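# Reseat a fallen fuse into its panel clips

## Task

Retrieve the fuse that dropped out of the control panel's clips into the wiring duct and push it back until it is seated in both clips; a pair of plastic forceps on the bench may be used.

## Robot and tools

Robot: two seven-joint arms, left_arm and right_arm, each ending in a parallel gripper. Bases in the scene frame: left_arm at (-0.040, +0.369, 0) m, quat_wxyz (+1.000, 0, 0, -0.017); right_arm at (+0.041, -0.297, 0) m, quat_wxyz (+1.000, 0, 0, -0.010). A two-camera stand is fixed behind the arms.

Frames. Scene frame: origin at table-top height midway between the nominal bases, +x out over the table, +z up, left_arm toward +y (image left/right does not match arm names). Reported hand positions, orientations, velocities and targets are in each arm's own base frame; fixed cameras and the table use the scene frame. Motion offsets are along the axes of that arm's current Hand target. Gripper axes: fingers point along +z, open and close along y. end_effector_position sits between the pads when closed, about 2 cm short of the tips; closing pushes the tips roughly 10 mm further along +z, mostly while the pads are more than 40 mm apart. Printed poses may be off by a few cm, more at long reach.

The 14-number row (used by execute_actions and move): one flat list covering both arms, values in [-1, 1]: dx, dy, dz, rx, ry, rz, opening for left_arm, then the same seven for right_arm. The six pose numbers are an offset, not a pose: measured from that arm's Hand target when the action or move begins, along the Hand target's axes. Scale: 1.0 = 0.6 m for dx..dz and 180 degrees for the rotation vector rx, ry, rz. Opening is absolute: +1 fully open (0.084 m), -1 closed. Sending all six pose zeros re-requests the current Hand target; always send the opening you want, since 0 is itself a command (half open).

execute_actions(actions, cameras): actions is a list of actions; each action is up to 15 rows, one per 1/30 s step, with the last row held if fewer. Every row counts from the action's starting Hand target, not from the row before; a fresh action starts from the new Hand target, so repeating an offset moves further. Images are returned only for an empty actions list or when cameras names them (["all"], or names such as cam_head_left, cam_head_right, cam_high, cam_low, cam_left_wrist, cam_right_wrist; an unknown name voids the call).

move(target, speed, blend, opening_speed, blocking, cameras): straight-line path toward one row, or a list of up to 15 rows, all offsets counted from the same starting Hand targets. speed: m/s, 0.002 to 1, default 0.25 (turn rate capped at twice that in rad/s), one value or one per target. blend: corner rounding in m per target; 0 stops at each. opening_speed: rate of opening change per second on the -1..+1 scale, at least 0.2. Whole move capped at 10 s. No obstacle avoidance; faster moves lag, stray and hit harder, and aiming further beyond a contact presses harder. Opening changes at a later target take effect once everything has come to rest there. blocking=false returns after about 0.5 s while motion continues. The result adds a move: line: done (within 3 mm and 2 degrees), off_target, moving, held or fault, plus limits (paced = pose clipped, held = steps withheld). done does not mean no contact.

wait(seconds 0-10): lets things run with last commands held. stop(): brakes a running move. zoom_image(camera, region [x0,y0,x1,y1] pixels, at most 504x504): closer view from the newest image of that camera; images are 672x504. clear_fault(arm): clears a reported torque fault on left_arm or right_arm. finished_scene(scene): ends the current scene with its number; irreversible, and the fuse must stay seated without the robot.

Controller behaviour: each step the command is clipped to within 70 mm and 16 degrees of the measured gripper; Hand target in results is the last clipped command and the base for next offsets. A gripper can rest short of it; an all-zero action re-asks, and a remaining gap can be sent as an offset. To stop pressing on something, command the target back past the gripper. Big wrist turns may swing the elbow. A clearance check withholds commands bringing the arms too close (finger-to-finger excepted, and it is not foolproof).

Gripping: grip_measured uses the opening scale; command clearly below it to squeeze (about 24 N per pad max). Sending back the read value still grips parts up to about 6 cm wide. The last Joint positions number per arm is the opening in metres.

Results: positions (m), quat_wxyz, velocities (m/s, rad/s); Joint velocities may read within noise; Tool commands shows current gripper commands; Wrist depth gives a 7x7 grid per wrist camera of distances in mm (172 to 3000, - = no value), rows separated by /, clear objects invisible. Joint torques include gravity, with offsets and noise; positive means toward a larger joint angle.

Avoid: dropping the fuse or forceps, releasing moving parts, anything leaving the table, hard hits on fixed objects, strong pushes, and any contact or pinching between the arms. Torque faults occur when contact torque hits the load limit (N m: waist 42.7, shoulder 42.9, upper arm roll 27.3, elbow 27.3, forearm roll 27.3, wrist pitch 14.7, wrist roll 15.3), after 1 s at a motor's torque limit, or from long overload; the arm stops until clear_fault. Motor heat from loads, stretched arms or unreachable targets gives MOTOR HOT at 65 °C and an OVER-TEMPERATURE FAULT brake stop of 30-60 s at 80 °C. Joint ranges (rad): waist and both rolls ±6.283, shoulder -2.059..2.094, elbow -0.192..3.927 (straight 2.742), wrist pitch -1.693..3.142. The scene keeps running while you think.

Each tool is called after "Emit:" by a JSON object that holds its "op" and its "data", one argument or row to a line.

## Session

Emit:
{"op": "execute_actions", "data": {
  "actions": []
}}

Scene clock: 0.00 s.
left_arm: end_effector_position=(+0.5314, -0.5242, +0.1764) grip_measured=+1.00 end_effector_quat_wxyz=(+0.281, +0.766, -0.413, +0.405) | right_arm: end_effector_position=(+0.5395, -0.1861, +0.2551) grip_measured=+1.00 end_effector_quat_wxyz=(+0.057, -0.499, +0.711, -0.492)
Joint positions: left_arm=[-0.085 0.874 -0.977 1.446 -0.85 -0.213 1.44 0.084] | right_arm=[-1.846 -0.655 1.437 0.763 -0.677 -0.064 2.497 0.084]
Joint velocities: within noise
Joint torques (N m): no reading
Wrist depth (mm): cam_left_wrist=[1767 2062 2501 - - 379 322 / 1852 2165 2634 - - - - / 1888 2286 2634 2828 - - 2899 / 1996 2192 562 583 603 2138 2206 / 1872 457 483 496 511 507 535 / 395 407 416 426 432 444 454 / 355 362 370 368 383 392 401] | cam_right_wrist=[2340 2727 - - 2644 2228 1673 / 2185 2431 2986 - 2405 2026 1702 / 1991 2286 2706 2654 2192 1838 1611 / 1862 2125 2510 2439 2062 1758 1533 / 1745 2002 2309 2264 1914 1657 1455 / 1653 1857 2125 2106 1795 1574 1394 / 1539 1741 1979 1924 1732 432 392]
Hand target: left_arm +0.5314, -0.5242, +0.1764; +0.281, +0.766, -0.413, +0.405 | right_arm +0.5395, -0.1861, +0.2551; +0.057, -0.499, +0.711, -0.492
Tool commands: left_gripper/opening=+1.0 right_gripper/opening=+1.0

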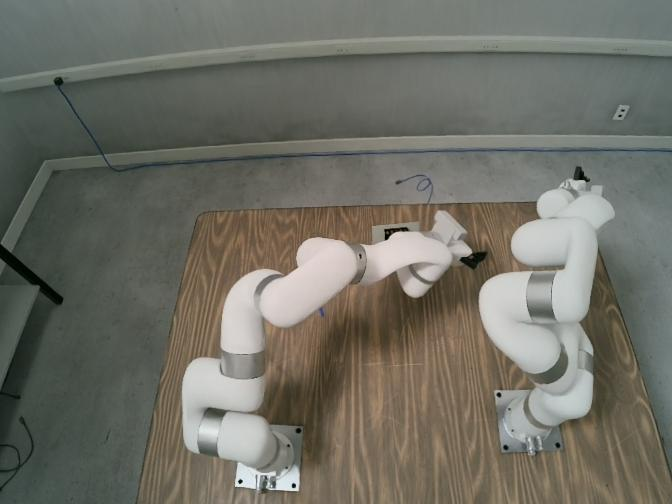

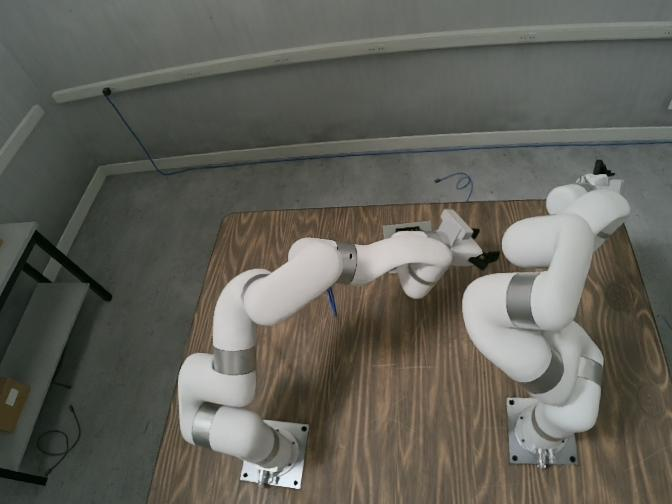

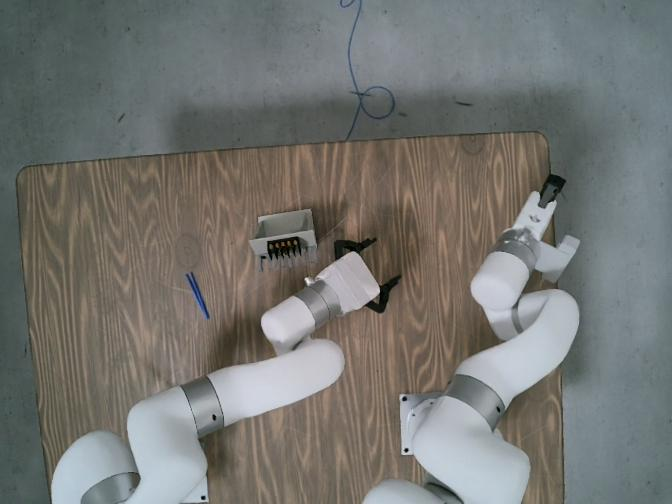

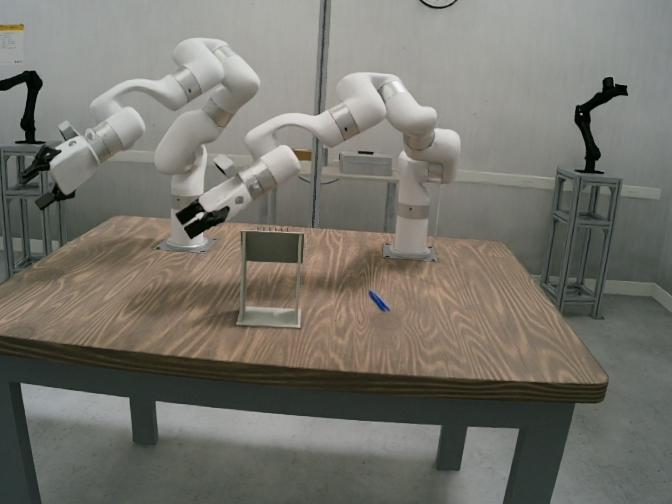

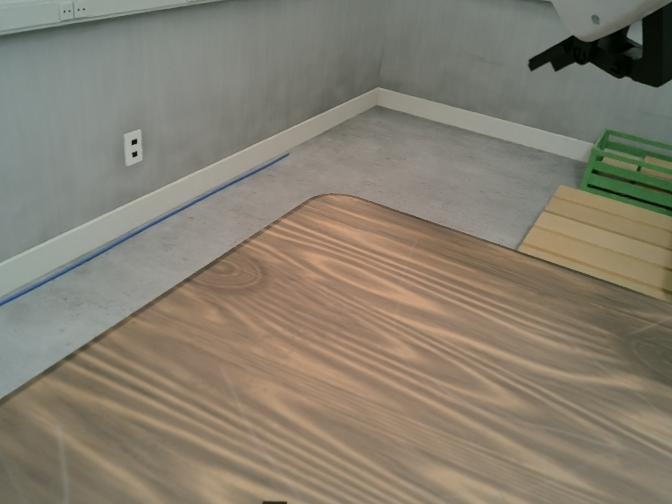

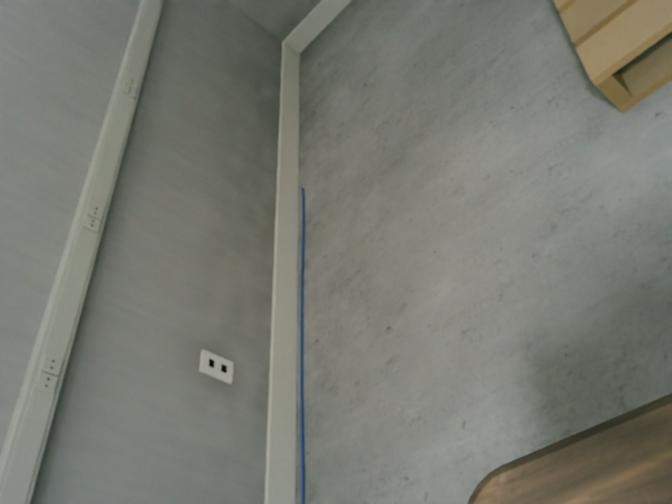

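Emit:
{"op": "zoom_image", "data": {
  "camera": "cam_high",
  "region": [170, 190, 350, 330]
}}

Emit:
{"op": "zoom_image", "data": {
  "camera": "cam_low",
  "region": [210, 200, 410, 350]
}}

Scaled by 2.800 from the camera's 672x504 image, which has a finer 960x720 frame.

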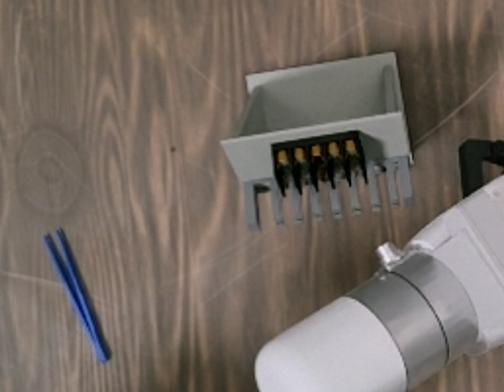

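Scaled by 2.520 from the camera's 672x504 image, which has a finer 960x720 frame.

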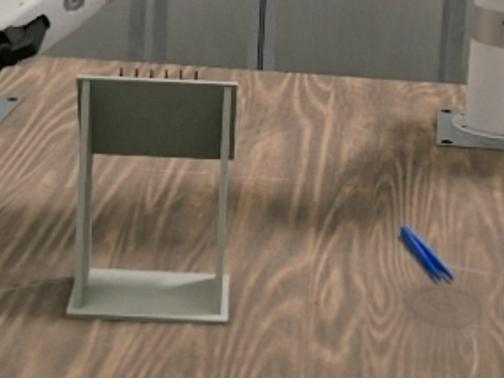

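Emit:
{"op": "move", "data": {
  "target": [-0.0705, 0.0975, -0.4998, 0.3091, 0.0221, -0.1504, 1, 0, 0, 0, 0, 0, 0, 1],
  "speed": 0.25,
  "cameras": ["cam_high", "cam_left_wrist", "cam_low"]
}}

Scene clock: 47.50 s.
left_arm: end_effector_position=(+0.3507, -0.3070, +0.3001) grip_measured=+1.00 end_effector_quat_wxyz=(-0.008, +0.866, +0.015, +0.500) | right_arm: end_effector_position=(+0.5395, -0.1861, +0.2551) grip_measured=+1.00 end_effector_quat_wxyz=(+0.057, -0.499, +0.711, -0.492)
Joint positions: left_arm=[-0.065 0.368 -1.345 0.964 -1.622 -1.368 0.944 0.084] | right_arm=[-1.846 -0.655 1.437 0.763 -0.677 -0.064 2.497 0.084]
Joint torques (N m): left_arm=[0.58 -8.8 -7.63 10.24 1.06 -1.65 0.1] | right_arm=[-0.24 5.62 -11 15.14 1.76 -1.22 0.11]
Wrist depth (mm): cam_left_wrist=[1732 1719 1719 1719 1706 1719 1698 / 1776 1745 1772 1776 1754 1745 1758 / 1930 1903 1908 1914 1930 1888 1888 / 2038 2008 2032 2038 2044 1985 2002 / 2138 2099 2106 2112 2106 2056 2074 / 616 615 619 390 386 397 620 / 550 551 548 404 395 421 553] | cam_right_wrist=[2348 2706 - - 2634 2206 1665 / 2178 2448 - 2999 2414 2044 1677 / 1991 2279 2727 2654 2199 1872 1619 / 1867 2112 2483 2483 2056 1758 1526 / 1741 1991 2317 2279 1919 1645 1468 / 1645 1872 2145 2099 1813 1574 1397 / 1539 1732 1968 1924 1736 431 392]
Hand target: left_arm +0.3507, -0.3069, +0.3001; -0.008, +0.866, +0.015, +0.500 | right_arm +0.5395, -0.1861, +0.2551; +0.057, -0.499, +0.711, -0.492
Off the commanded pose: left_arm 0.000 m, 0 deg | right_arm 0.000 m, 0 deg.
move: done
Images, in order (width x height): cam_high 672x504, cam_low 672x504, cam_left_wrist 672x504.

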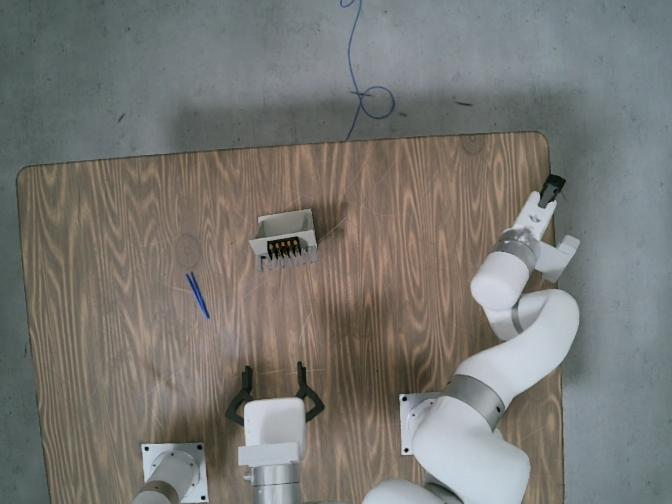

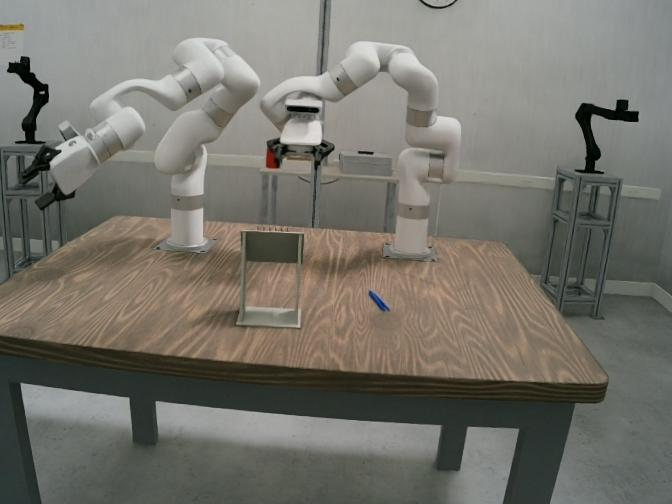

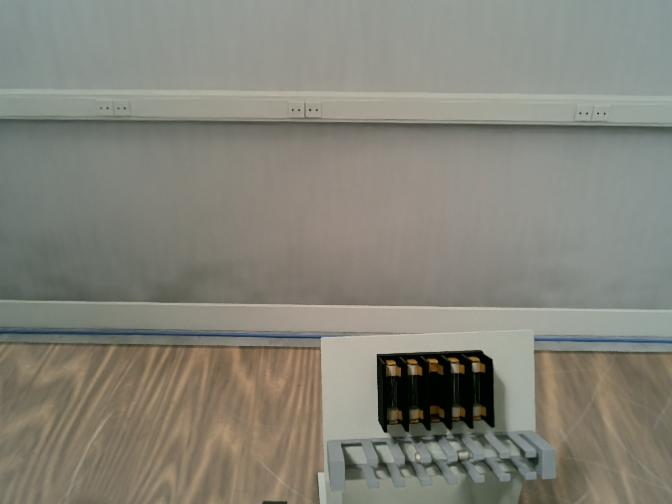

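Emit:
{"op": "zoom_image", "data": {
  "camera": "cam_left_wrist",
  "region": [300, 320, 580, 504]
}}

Scaled by 1.800 from the camera's 672x504 image, which has a finer 960x720 frame.

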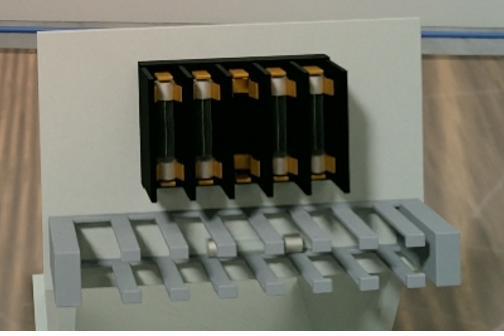

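Emit:
{"op": "move", "data": {
  "target": [-0.083, 0.1, 0.2095, 0, -0.0833, 0, 1, 0, 0, 0, 0, 0, 0, 1],
  "speed": 0.2,
  "cameras": ["cam_high", "cam_left_wrist"]
}}

Emit:
{"op": "zoom_image", "data": {
  "camera": "cam_left_wrist",
  "region": [160, 100, 512, 370]
}}

Scene clock: 91.53 s.
left_arm: end_effector_position=(+0.4367, -0.3641, +0.1942) grip_measured=+1.00 end_effector_quat_wxyz=(-0.006, +0.924, +0.016, +0.383) | right_arm: end_effector_position=(+0.5395, -0.1861, +0.2551) grip_measured=+1.00 end_effector_quat_wxyz=(+0.057, -0.499, +0.711, -0.492)
Joint positions: left_arm=[-0.274 0.803 -1.099 1.399 -1.532 -1.318 1.175 0.084] | right_arm=[-1.846 -0.655 1.437 0.763 -0.677 -0.064 2.497 0.084]
Joint torques (N m): left_arm=[-0.69 -16.88 -13.32 8.82 0.9 -1.61 0.22] | right_arm=[-0.2 5.72 -11.07 15.28 1.71 -1.29 0.13]
Wrist depth (mm): cam_left_wrist=[1772 1763 1758 1745 1741 1732 1745 / 1888 1903 1898 1862 1867 1893 1852 / 528 1968 245 246 253 1951 1951 / 477 252 245 247 258 478 475 / 434 257 260 254 263 435 435 / 388 378 374 383 373 389 389 / 359 351 348 347 351 360 360] | cam_right_wrist=[2340 2738 - - 2634 2235 1669 / 2158 2389 - - 2422 2038 1686 / 1996 2257 2685 2654 2178 1867 1607 / 1857 2138 2483 2448 2050 1763 1536 / 1745 2008 2317 2257 1903 1665 1465 / 1653 1857 2132 2093 1809 1567 1391 / 1543 1745 1974 1946 1741 432 391]
Hand target: left_arm +0.4367, -0.3641, +0.1942; -0.006, +0.924, +0.016, +0.383 | right_arm +0.5395, -0.1861, +0.2551; +0.057, -0.499, +0.711, -0.492
Off the commanded pose: left_arm 0.000 m, 0 deg | right_arm 0.000 m, 0 deg.
move: done
Images, in order (width x height): cam_high 672x504, cam_left_wrist 672x504.

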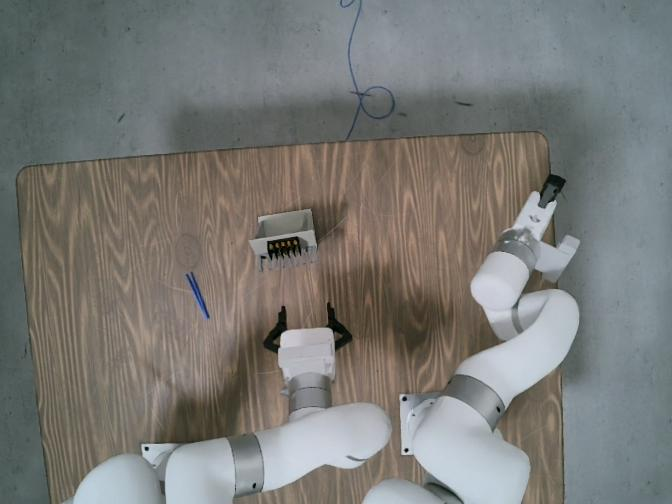

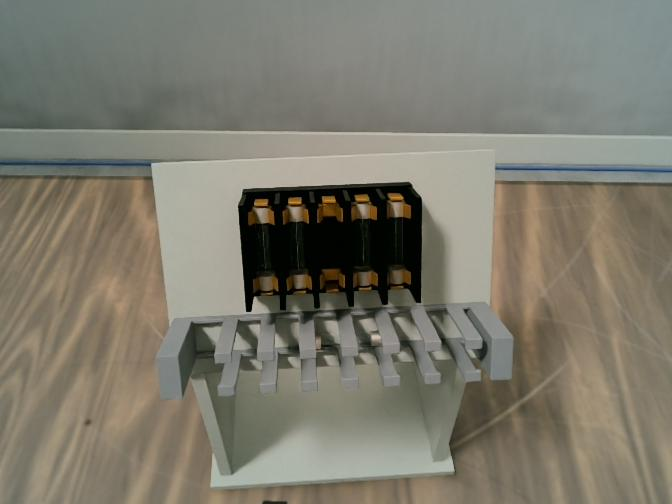

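Scaled by 1.432 from the camera's 672x504 image, which has a finer 960x720 frame.

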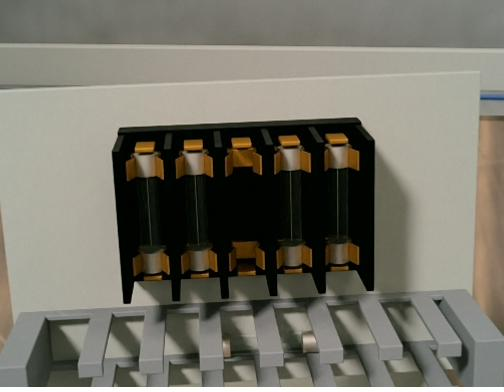

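Emit:
{"op": "execute_actions", "data": {
  "actions": [
    [[0,0,0,0,0,0,-1,0,0,0,0,0,0,1]],
    [[0,0,0,0,0,0,-1,0,0,0,0,0,0,1]]
  ],
  "cameras": ["cam_high", "cam_left_wrist", "cam_low", "cam_head_left", "cam_head_right"]
}}

Scene clock: 115.37 s.
left_arm: end_effector_position=(+0.4367, -0.3641, +0.1942) grip_measured=-1.00 end_effector_quat_wxyz=(-0.006, +0.924, +0.016, +0.383) | right_arm: end_effector_position=(+0.5395, -0.1861, +0.2551) grip_measured=+1.00 end_effector_quat_wxyz=(+0.057, -0.499, +0.711, -0.492)
Joint positions: left_arm=[-0.274 0.803 -1.099 1.4 -1.532 -1.318 1.175 0] | right_arm=[-1.846 -0.655 1.437 0.763 -0.677 -0.064 2.497 0.084]
Joint torques (N m): left_arm=[0.15 -16.78 -13.68 8.81 1.17 -1.27 0.24] | right_arm=[-0.07 5.85 -10.96 15.16 1.65 -1.29 0.13]
Wrist depth (mm): cam_left_wrist=[1772 1749 1754 1741 1758 1754 1749 / 1903 1903 1888 1903 1882 1877 1852 / 528 1979 245 246 252 1985 1930 / 476 252 245 248 258 477 476 / 434 256 260 254 263 434 433 / 388 377 373 383 373 388 388 / 360 351 347 355 351 360 361] | cam_right_wrist=[2333 2749 - - 2634 2213 1681 / 2151 2439 - - 2431 2020 1690 / 1979 2271 2727 2654 2185 1862 1622 / 1847 2132 2510 2422 2032 1758 1546 / 1745 2002 2302 2264 1903 1645 1458 / 1653 1857 2165 2099 1790 1574 1383 / 1519 1736 1985 1940 1723 432 391]
Hand target: left_arm +0.4367, -0.3641, +0.1942; -0.006, +0.924, +0.016, +0.383 | right_arm +0.5395, -0.1861, +0.2551; +0.057, -0.499, +0.711, -0.492
Off the commanded pose: left_arm 0.000 m, 0 deg | right_arm 0.000 m, 0 deg.
Images, in order (width x height): cam_head_left 672x504, cam_head_right 672x504, cam_high 672x504, cam_low 672x504, cam_left_wrist 672x504.

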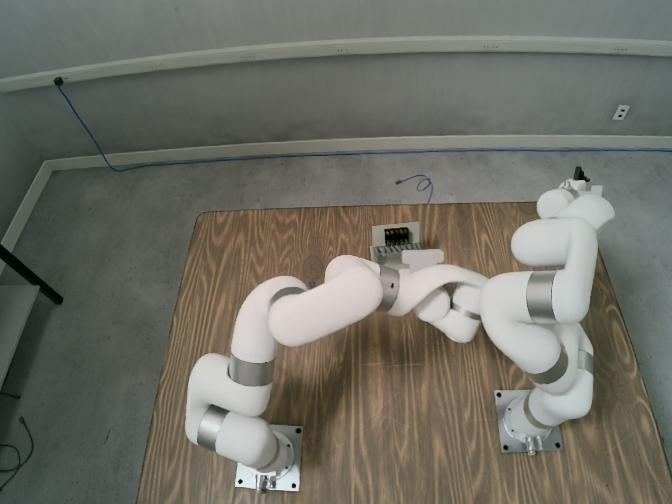

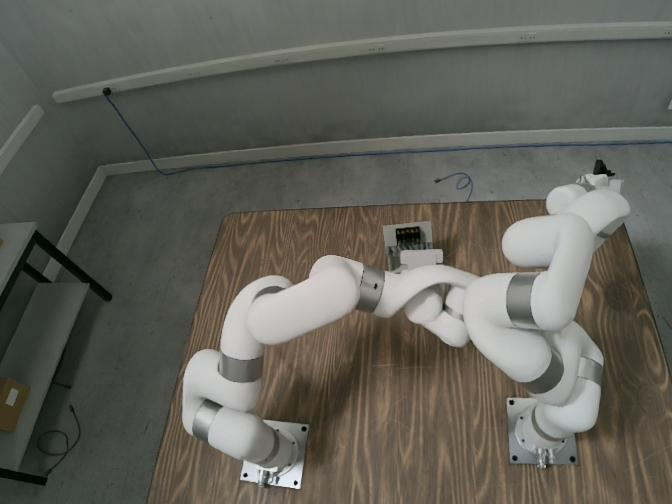

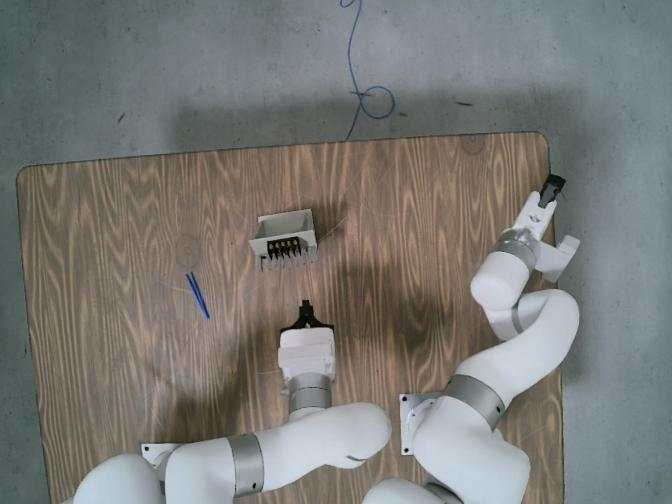

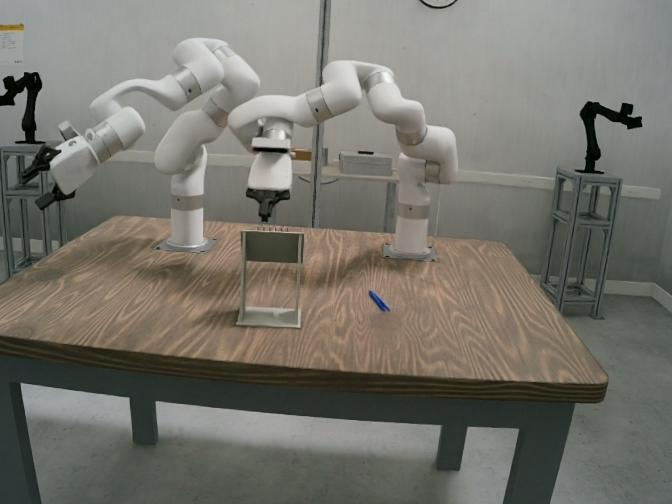

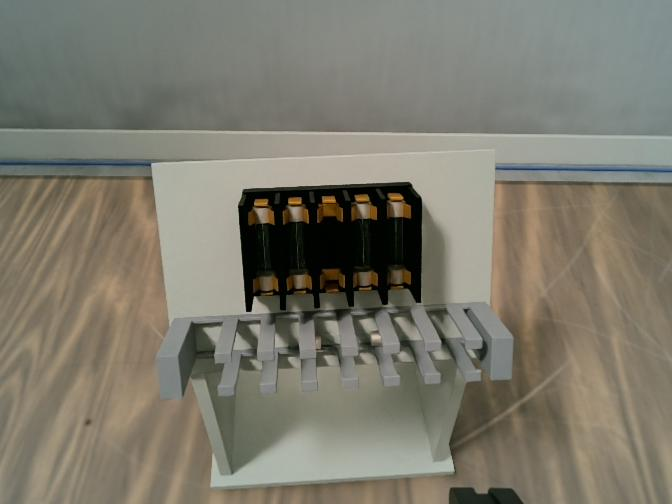

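Emit:
{"op": "zoom_image", "data": {
  "camera": "cam_low",
  "region": [225, 110, 325, 240]
}}

Emit:
{"op": "zoom_image", "data": {
  "camera": "cam_high",
  "region": [230, 190, 360, 350]
}}

Emit:
{"op": "zoom_image", "data": {
  "camera": "cam_left_wrist",
  "region": [150, 290, 530, 504]
}}

Scaled by 3.877 from the camera's 672x504 image, which has a finer 960x720 frame.

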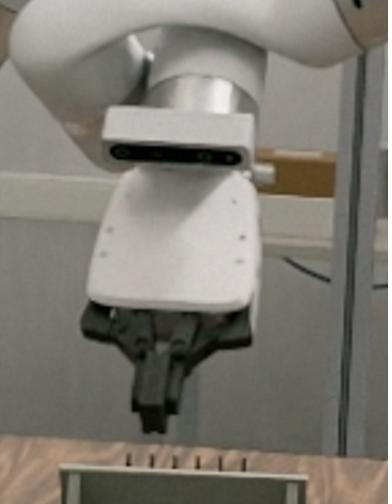

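Scaled by 3.150 from the camera's 672x504 image, which has a finer 960x720 frame.

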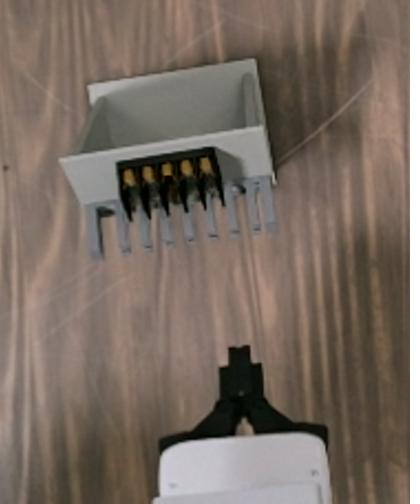

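Scaled by 1.326 from the camera's 672x504 image, which has a finer 960x720 frame.

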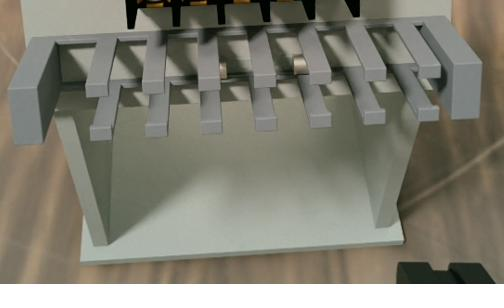

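Emit:
{"op": "move", "data": {
  "target": [-0.0943, 0.015, -0.059, 0.013, 0.0389, -0.013, -1, 0, 0, 0, 0, 0, 0, 1],
  "speed": 0.2,
  "cameras": ["cam_left_wrist"]
}}

Emit:
{"op": "zoom_image", "data": {
  "camera": "cam_left_wrist",
  "region": [150, 130, 500, 330]
}}

Scene clock: 169.97 s.
left_arm: end_effector_position=(+0.3720, -0.3753, +0.1791) grip_measured=-1.00 end_effector_quat_wxyz=(-0.018, +0.898, +0.042, +0.438) | right_arm: end_effector_position=(+0.5395, -0.1861, +0.2551) grip_measured=+1.00 end_effector_quat_wxyz=(+0.057, -0.499, +0.711, -0.492)
Joint positions: left_arm=[-0.439 0.818 -1.039 1.249 -1.459 -1.479 0.857 0] | right_arm=[-1.846 -0.655 1.437 0.763 -0.677 -0.064 2.497 0.084]
Joint torques (N m): left_arm=[-0.11 -16.18 -12.96 7.66 1.46 -1.98 0.09] | right_arm=[-0.12 5.66 -11.06 15.2 1.76 -1.33 0.03]
Wrist depth (mm): cam_left_wrist=[1790 1804 1741 1767 1741 1698 1694 / 1946 1852 303 303 306 1813 1813 / 587 587 307 301 309 1924 1908 / 514 534 300 312 315 516 516 / 456 441 435 452 435 458 459 / 398 397 395 395 393 400 399 / 362 362 363 363 363 364 365] | cam_right_wrist=[2333 2727 - - 2624 2199 1669 / 2145 2439 - - 2422 2026 1698 / 2020 2271 2675 2685 2185 1847 1607 / 1867 2138 2483 2439 2050 1754 1536 / 1741 1991 2302 2242 1903 1657 1468 / 1653 1867 2125 2093 1799 1582 1402 / 1536 1741 1974 1930 1723 432 392]
Hand target: left_arm +0.3720, -0.3753, +0.1791; -0.018, +0.898, +0.042, +0.438 | right_arm +0.5395, -0.1861, +0.2551; +0.057, -0.499, +0.711, -0.492
Off the commanded pose: left_arm 0.000 m, 0 deg | right_arm 0.000 m, 0 deg.
move: done
Images, in order (width x height): cam_left_wrist 672x504.

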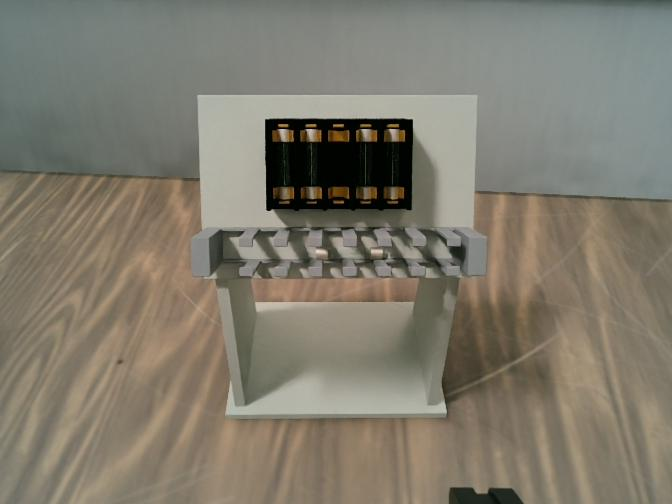

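Scaled by 1.440 from the camera's 672x504 image, which has a finer 960x720 frame.

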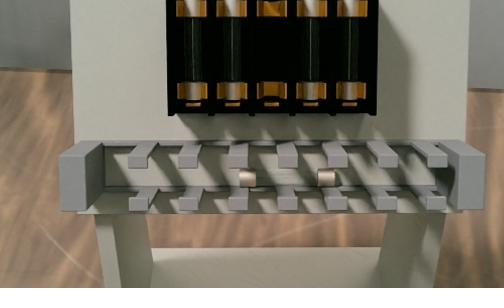

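Emit:
{"op": "move", "data": {
  "target": [-0.022, 0, 0.1674, 0, 0.0444, 0, -1, 0, 0, 0, 0, 0, 0, 1],
  "speed": 0.15,
  "cameras": ["cam_left_wrist"]
}}

Emit:
{"op": "zoom_image", "data": {
  "camera": "cam_left_wrist",
  "region": [90, 130, 590, 370]
}}

Scene clock: 202.70 s.
left_arm: end_effector_position=(+0.4428, -0.3691, +0.1070) grip_measured=-1.00 end_effector_quat_wxyz=(-0.021, +0.865, +0.040, +0.500) | right_arm: end_effector_position=(+0.5395, -0.1861, +0.2551) grip_measured=+1.00 end_effector_quat_wxyz=(+0.057, -0.499, +0.711, -0.492)
Joint positions: left_arm=[-0.494 1.008 -0.813 1.321 -1.172 -1.453 0.734 0] | right_arm=[-1.846 -0.655 1.437 0.763 -0.677 -0.064 2.497 0.084]
Joint torques (N m): left_arm=[-0.39 -19.13 -12.33 7.37 1.22 -1.79 0] | right_arm=[-0.06 5.69 -11.02 15.12 1.83 -1.27 0.14]
Wrist depth (mm): cam_left_wrist=[1649 1574 1593 1567 1564 1557 1553 / - 223 210 218 224 1669 1649 / - 223 213 213 225 1758 1763 / - 224 224 225 225 447 474 / 382 240 359 402 384 386 403 / 334 335 317 331 318 338 338 / 299 289 284 294 285 301 301] | cam_right_wrist=[2333 2706 - - 2654 2242 1673 / 2158 2448 - - 2422 2038 1686 / 1985 2264 2727 2675 2192 1862 1619 / 1838 2125 2501 2439 2062 1754 1543 / 1732 1991 2309 2264 1919 1653 1458 / 1649 1857 2158 2099 1790 1578 1397 / 1550 1736 1979 1935 1728 431 392]
Hand target: left_arm +0.4428, -0.3691, +0.1069; -0.021, +0.865, +0.040, +0.500 | right_arm +0.5395, -0.1861, +0.2551; +0.057, -0.499, +0.711, -0.492
Off the commanded pose: left_arm 0.000 m, 0 deg | right_arm 0.000 m, 0 deg.
move: done
Images, in order (width x height): cam_left_wrist 672x504.

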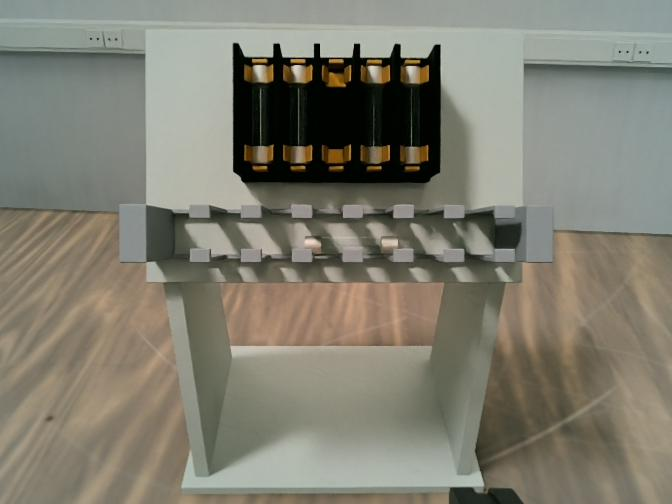

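Scaled by 1.008 from the camera's 672x504 image, which has a finer 960x720 frame.

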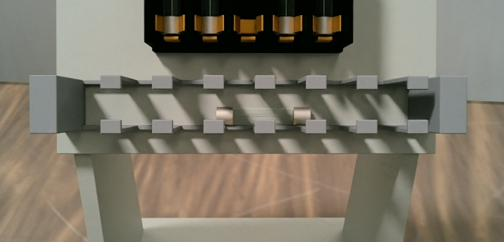

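Emit:
{"op": "execute_actions", "data": {
  "actions": [],
  "cameras": ["cam_high", "cam_low"]
}}

Emit:
{"op": "zoom_image", "data": {
  "camera": "cam_low",
  "region": [10, 120, 150, 230]
}}

Emit:
{"op": "zoom_image", "data": {
  "camera": "cam_low",
  "region": [200, 130, 330, 340]
}}

Emit:
{"op": "zoom_image", "data": {
  "camera": "cam_high",
  "region": [500, 150, 600, 240]
}}

Scene clock: 258.07 s.
left_arm: end_effector_position=(+0.4428, -0.3691, +0.1069) grip_measured=-1.00 end_effector_quat_wxyz=(-0.021, +0.865, +0.040, +0.500) | right_arm: end_effector_position=(+0.5395, -0.1861, +0.2551) grip_measured=+1.00 end_effector_quat_wxyz=(+0.057, -0.499, +0.711, -0.492)
Joint positions: left_arm=[-0.494 1.008 -0.813 1.321 -1.172 -1.453 0.734 0] | right_arm=[-1.846 -0.655 1.437 0.763 -0.677 -0.064 2.497 0.084]
Joint velocities: within noise
Joint torques (N m): left_arm=[-0.45 -18.96 -12.32 7.29 1.28 -1.7 0.17] | right_arm=[-0.1 5.79 -11.02 15.12 1.71 -1.14 0.13]
Wrist depth (mm): cam_left_wrist=[1630 1600 1567 1578 1574 1564 1557 / - 222 211 217 224 1661 1653 / - 223 213 213 225 1772 1749 / - 224 225 225 225 448 475 / 380 240 359 402 384 384 405 / 335 335 317 331 318 338 338 / 298 288 284 295 285 301 301] | cam_right_wrist=[2348 2706 - - 2634 2235 1673 / 2185 2439 - 2986 2439 2026 1681 / 1991 2302 2738 2675 2185 1857 1607 / 1857 2119 2492 2414 2038 1767 1539 / 1749 1991 2317 2279 1919 1645 1471 / 1649 1847 2119 2138 1799 1585 1380 / 1550 1732 1974 1924 1728 433 392]
Hand target: left_arm +0.4428, -0.3691, +0.1069; -0.021, +0.865, +0.040, +0.500 | right_arm +0.5395, -0.1861, +0.2551; +0.057, -0.499, +0.711, -0.492
Tool commands: left_gripper/opening=-1.0 right_gripper/opening=+1.0
Off the commanded pose: left_arm 0.000 m, 0 deg | right_arm 0.000 m, 0 deg.
Images, in order (width x height): cam_high 672x504, cam_low 672x504.

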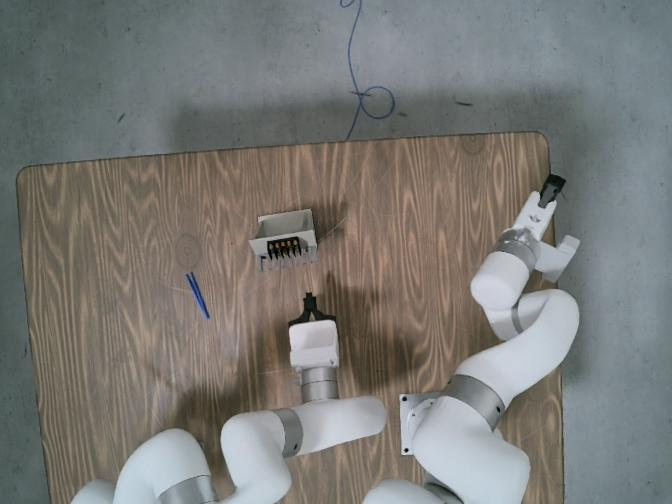

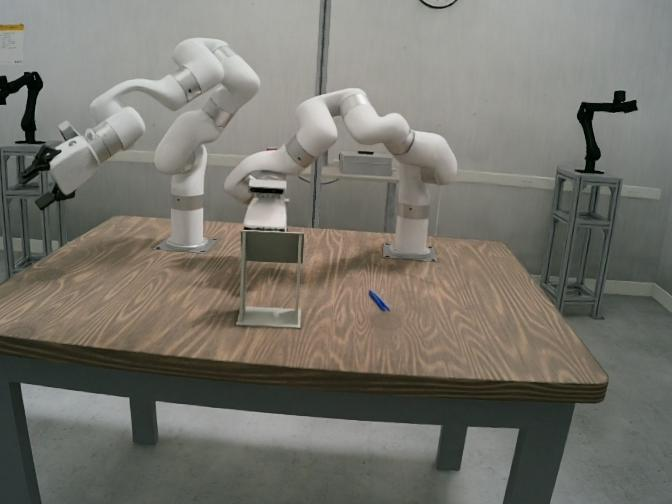

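Scaled by 3.600 from the camera's 672x504 image, which has a finer 960x720 frame.

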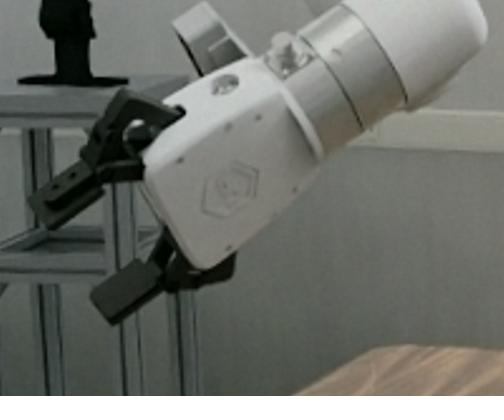

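Scaled by 2.400 from the camera's 672x504 image, which has a finer 960x720 frame.

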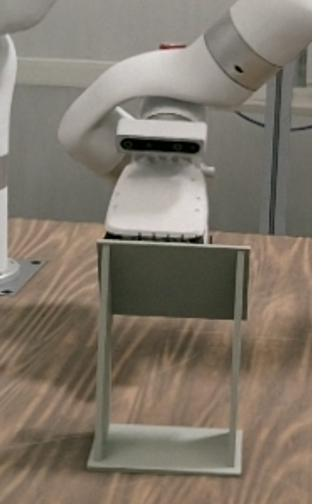

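Scaled by 5.040 from the camera's 672x504 image, which has a finer 960x720 frame.

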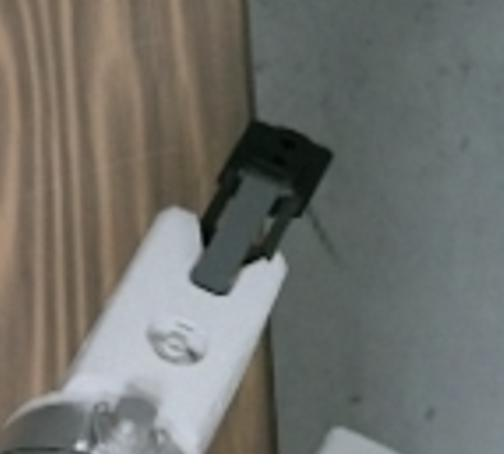

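Emit:
{"op": "move", "data": {
  "target": [
    [0,0,-0.15,0,0,0,-1,0,0,0,0,0,0,1],
    [0.0862,-0.3848,-0.067,0.0443,-0.3317,-0.0742,-1,0,0,0,0,0,0,1]
  ],
  "speed": 0.25,
  "blend": [0.03, 0],
  "cameras": ["cam_left_wrist", "cam_high"]
}}

Emit:
{"op": "zoom_image", "data": {
  "camera": "cam_left_wrist",
  "region": [186, 50, 486, 450]
}}

Scene clock: 340.40 s.
left_arm: end_effector_position=(+0.4128, -0.1398, +0.1709) grip_measured=-1.00 end_effector_quat_wxyz=(+0.000, +0.985, +0.174, +0.000) | right_arm: end_effector_position=(+0.5395, -0.1861, +0.2551) grip_measured=+1.00 end_effector_quat_wxyz=(+0.057, -0.499, +0.711, -0.492)
Joint positions: left_arm=[0.514 0.958 -1.477 1.436 -2.174 -1.417 1.677 0] | right_arm=[-1.846 -0.655 1.437 0.763 -0.677 -0.064 2.497 0.084]
Joint torques (N m): left_arm=[-0.59 -14.32 -17.41 6.94 -0.57 -1.56 0.19] | right_arm=[-0.05 5.7 -10.92 15.21 1.87 -1.22 0.16]
Wrist depth (mm): cam_left_wrist=[304 303 303 302 301 300 300 / 304 303 302 300 301 300 299 / 303 302 302 301 301 300 299 / 302 301 302 300 300 299 299 / 302 301 301 301 300 299 299 / 302 301 301 300 299 298 298 / 301 301 300 300 299 298 298] | cam_right_wrist=[2340 2727 - - 2595 2228 1665 / 2138 2465 - 2986 2422 2038 1690 / 1991 2294 2706 2624 2220 1847 1615 / 1857 2106 2528 2465 2056 1767 1539 / 1754 2014 2302 2235 1914 1657 1465 / 1653 1867 2132 2093 1799 1582 1391 / 1539 1736 1974 1935 1741 432 392]
Hand target: left_arm +0.4128, -0.1398, +0.1709; +0.000, +0.985, +0.174, +0.000 | right_arm +0.5395, -0.1861, +0.2551; +0.057, -0.499, +0.711, -0.492
Off the commanded pose: left_arm 0.000 m, 0 deg | right_arm 0.000 m, 0 deg.
move: done
Images, in order (width x height): cam_high 672x504, cam_left_wrist 672x504.

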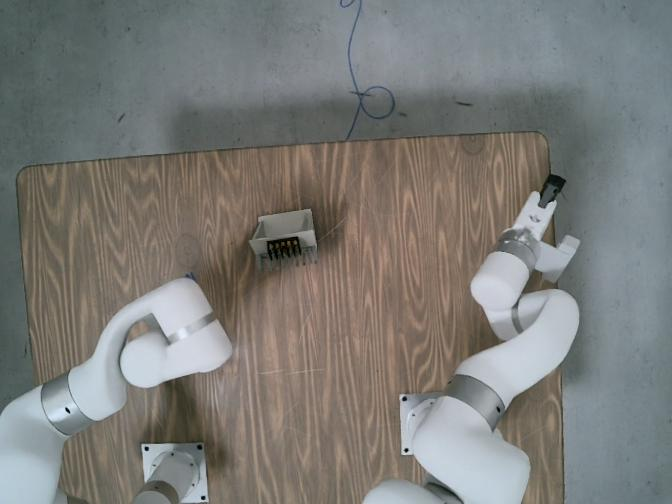

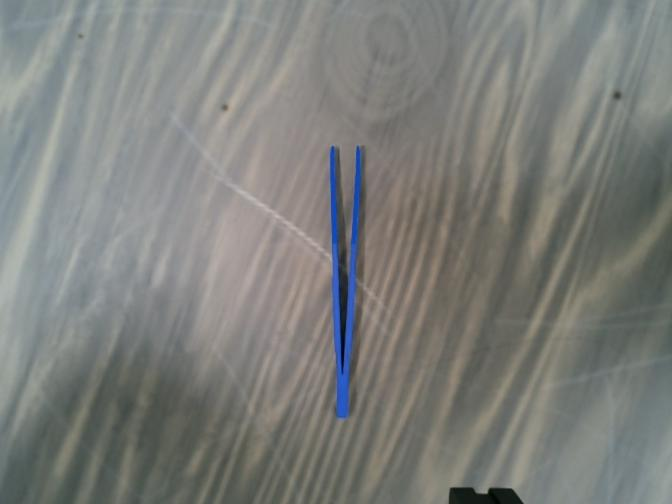

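Scaled by 1.260 from the camera's 672x504 image, which has a finer 960x720 frame.

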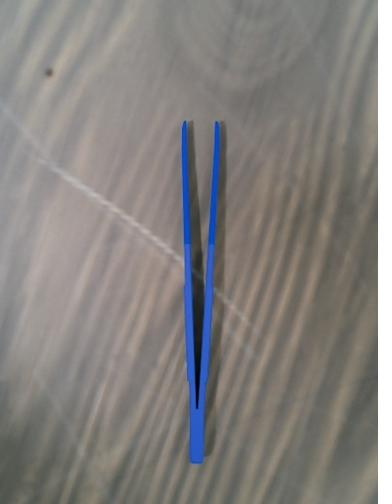

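Emit:
{"op": "move", "data": {
  "target": [
    [0.0955,-0.0505,0.1,0,0,0,-0.05,0,0,0,0,0,0,1],
    [0.0955,-0.0505,0.2333,0,0,0,-0.05,0,0,0,0,0,0,1]
  ],
  "speed": [0.25,0.12],
  "blend": [0.02, 0],
  "cameras": ["cam_left_wrist", "cam_low", "cam_head_right"]
}}

Emit:
{"op": "zoom_image", "data": {
  "camera": "cam_low",
  "region": [330, 240, 430, 330]
}}

Scene clock: 376.97 s.
left_arm: end_effector_position=(+0.4561, -0.0917, +0.0310) grip_measured=-0.06 end_effector_quat_wxyz=(+0.000, +0.985, +0.174, +0.000) | right_arm: end_effector_position=(+0.5395, -0.1861, +0.2551) grip_measured=+1.00 end_effector_quat_wxyz=(+0.057, -0.499, +0.711, -0.492)
Joint positions: left_arm=[0.52 1.166 -1.256 1.451 -1.96 -1.235 1.752 0.041] | right_arm=[-1.846 -0.655 1.437 0.763 -0.677 -0.064 2.497 0.084]
Joint torques (N m): left_arm=[-0.63 -17.72 -18.89 5.28 0.02 -1.3 -0.02] | right_arm=[0.03 5.84 -10.95 15.17 1.73 -1.15 0.07]
Wrist depth (mm): cam_left_wrist=[- - - - - - - / - - - - - - - / - - - - - - - / - - - - - - - / - - - - - - - / - - - - - - - / - - - - - - -] | cam_right_wrist=[2356 2738 - - 2624 2220 1661 / 2158 2439 - 2999 2405 2032 1686 / 2002 2286 2706 2685 2185 1867 1630 / 1867 2132 2483 2422 2038 1754 1529 / 1745 2002 2317 2264 1908 1653 1468 / 1642 1882 2132 2132 1785 1574 1391 / 1550 1741 1979 1914 1732 432 392]
Hand target: left_arm +0.4561, -0.0917, +0.0309; +0.000, +0.985, +0.174, +0.000 | right_arm +0.5395, -0.1861, +0.2551; +0.057, -0.499, +0.711, -0.492
Off the commanded pose: left_arm 0.000 m, 0 deg | right_arm 0.000 m, 0 deg.
move: done
Images, in order (width x height): cam_head_right 672x504, cam_low 672x504, cam_left_wrist 672x504.

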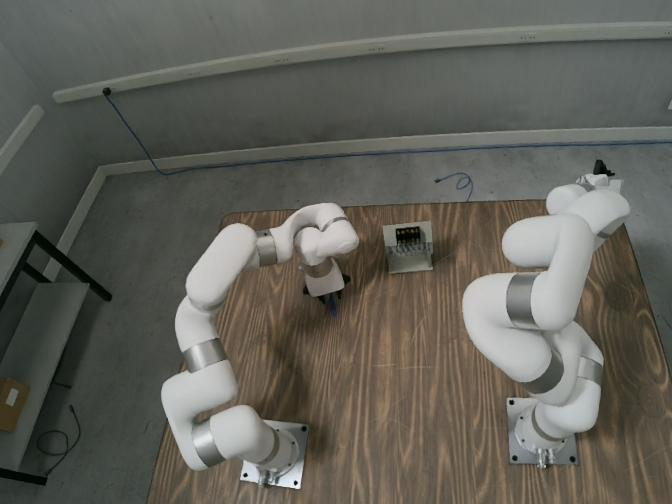

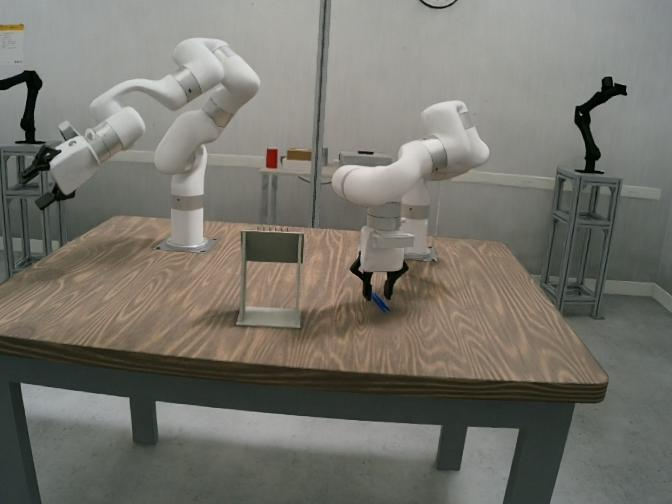

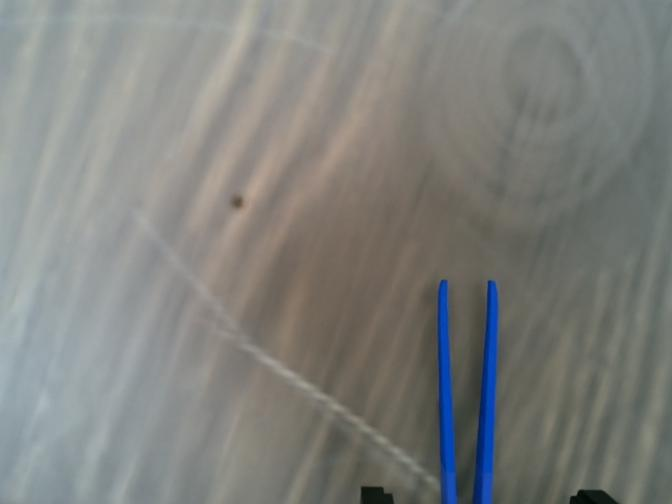

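Scaled by 5.040 from the camera's 672x504 image, which has a finer 960x720 frame.

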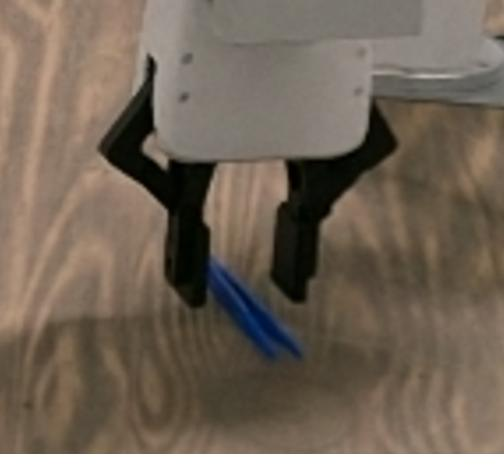

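Emit:
{"op": "zoom_image", "data": {
  "camera": "cam_left_wrist",
  "region": [336, 424, 656, 504]
}}

Scaled by 1.575 from the camera's 672x504 image, which has a finer 960x720 frame.

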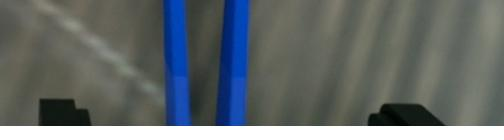

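Emit:
{"op": "move", "data": {
  "target": [0,0,0.0153,0,0,0,-0.05,0,0,0,0,0,0,1],
  "speed": 0.04,
  "cameras": ["cam_left_wrist", "cam_low"]
}}

Emit:
{"op": "zoom_image", "data": {
  "camera": "cam_low",
  "region": [350, 270, 410, 324]
}}

Scene clock: 400.07 s.
left_arm: end_effector_position=(+0.4560, -0.0917, +0.0218) grip_measured=-0.06 end_effector_quat_wxyz=(+0.000, +0.985, +0.174, +0.000) | right_arm: end_effector_position=(+0.5395, -0.1861, +0.2551) grip_measured=+1.00 end_effector_quat_wxyz=(+0.057, -0.499, +0.711, -0.492)
Joint positions: left_arm=[0.515 1.177 -1.243 1.449 -1.947 -1.222 1.747 0.041] | right_arm=[-1.846 -0.655 1.437 0.763 -0.677 -0.064 2.497 0.084]
Joint torques (N m): left_arm=[-0.33 -17.3 -18.97 4.71 0.26 -1.15 -0.07] | right_arm=[-0.22 6.03 -11.01 15.16 1.68 -1.29 0.13]
Wrist depth (mm): cam_left_wrist=[- - - - - - - / - - - - - - - / - - - - - - - / - - - - - - - / - - - - - - - / - - - - - - - / - - - - - - -] | cam_right_wrist=[2333 2738 - - 2624 2220 1661 / 2151 2431 - - 2414 2014 1681 / 2008 2294 2717 2664 2192 1852 1619 / 1852 2132 2483 2448 2050 1758 1533 / 1749 2008 2309 2271 1903 1653 1465 / 1653 1862 2138 2106 1804 1560 1391 / 1546 1736 1974 1919 1723 432 391]
Hand target: left_arm +0.4560, -0.0917, +0.0217; +0.000, +0.985, +0.174, +0.000 | right_arm +0.5395, -0.1861, +0.2551; +0.057, -0.499, +0.711, -0.492
Off the commanded pose: left_arm 0.000 m, 0 deg | right_arm 0.000 m, 0 deg.
move: done
Images, in order (width x height): cam_low 672x504, cam_left_wrist 672x504.

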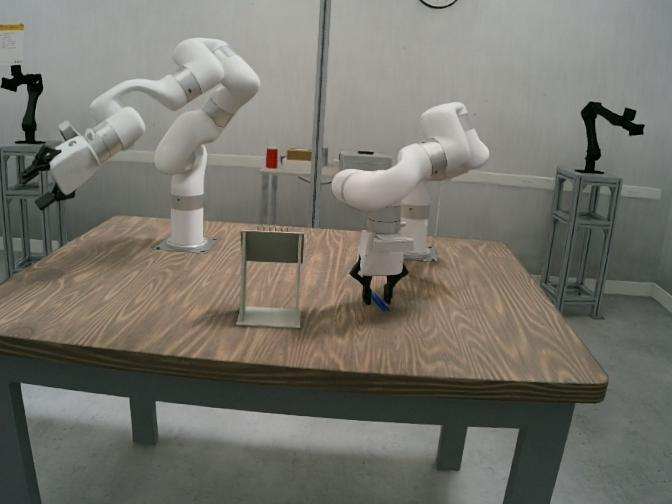

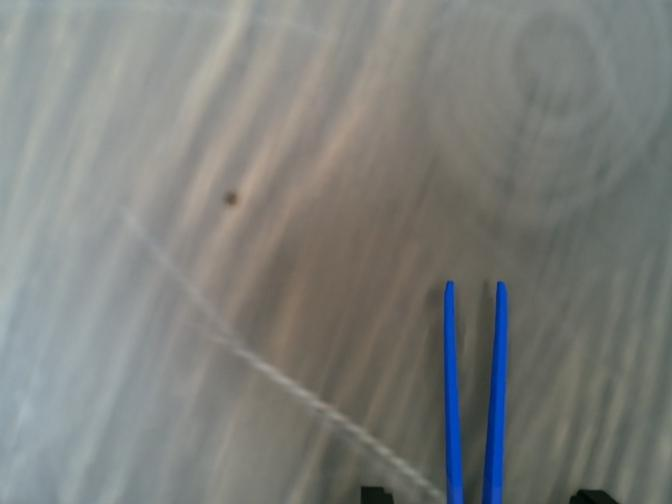

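Scaled by 8.400 from the camera's 672x504 image, which has a finer 960x720 frame.

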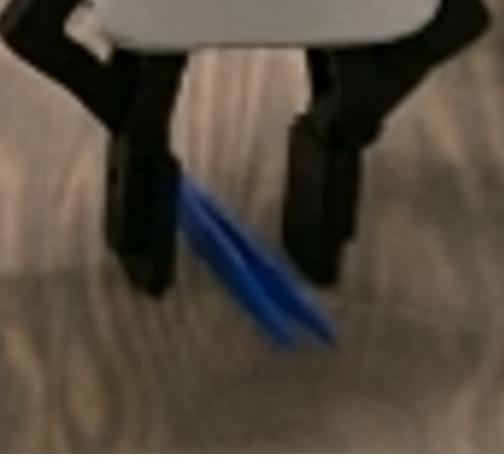

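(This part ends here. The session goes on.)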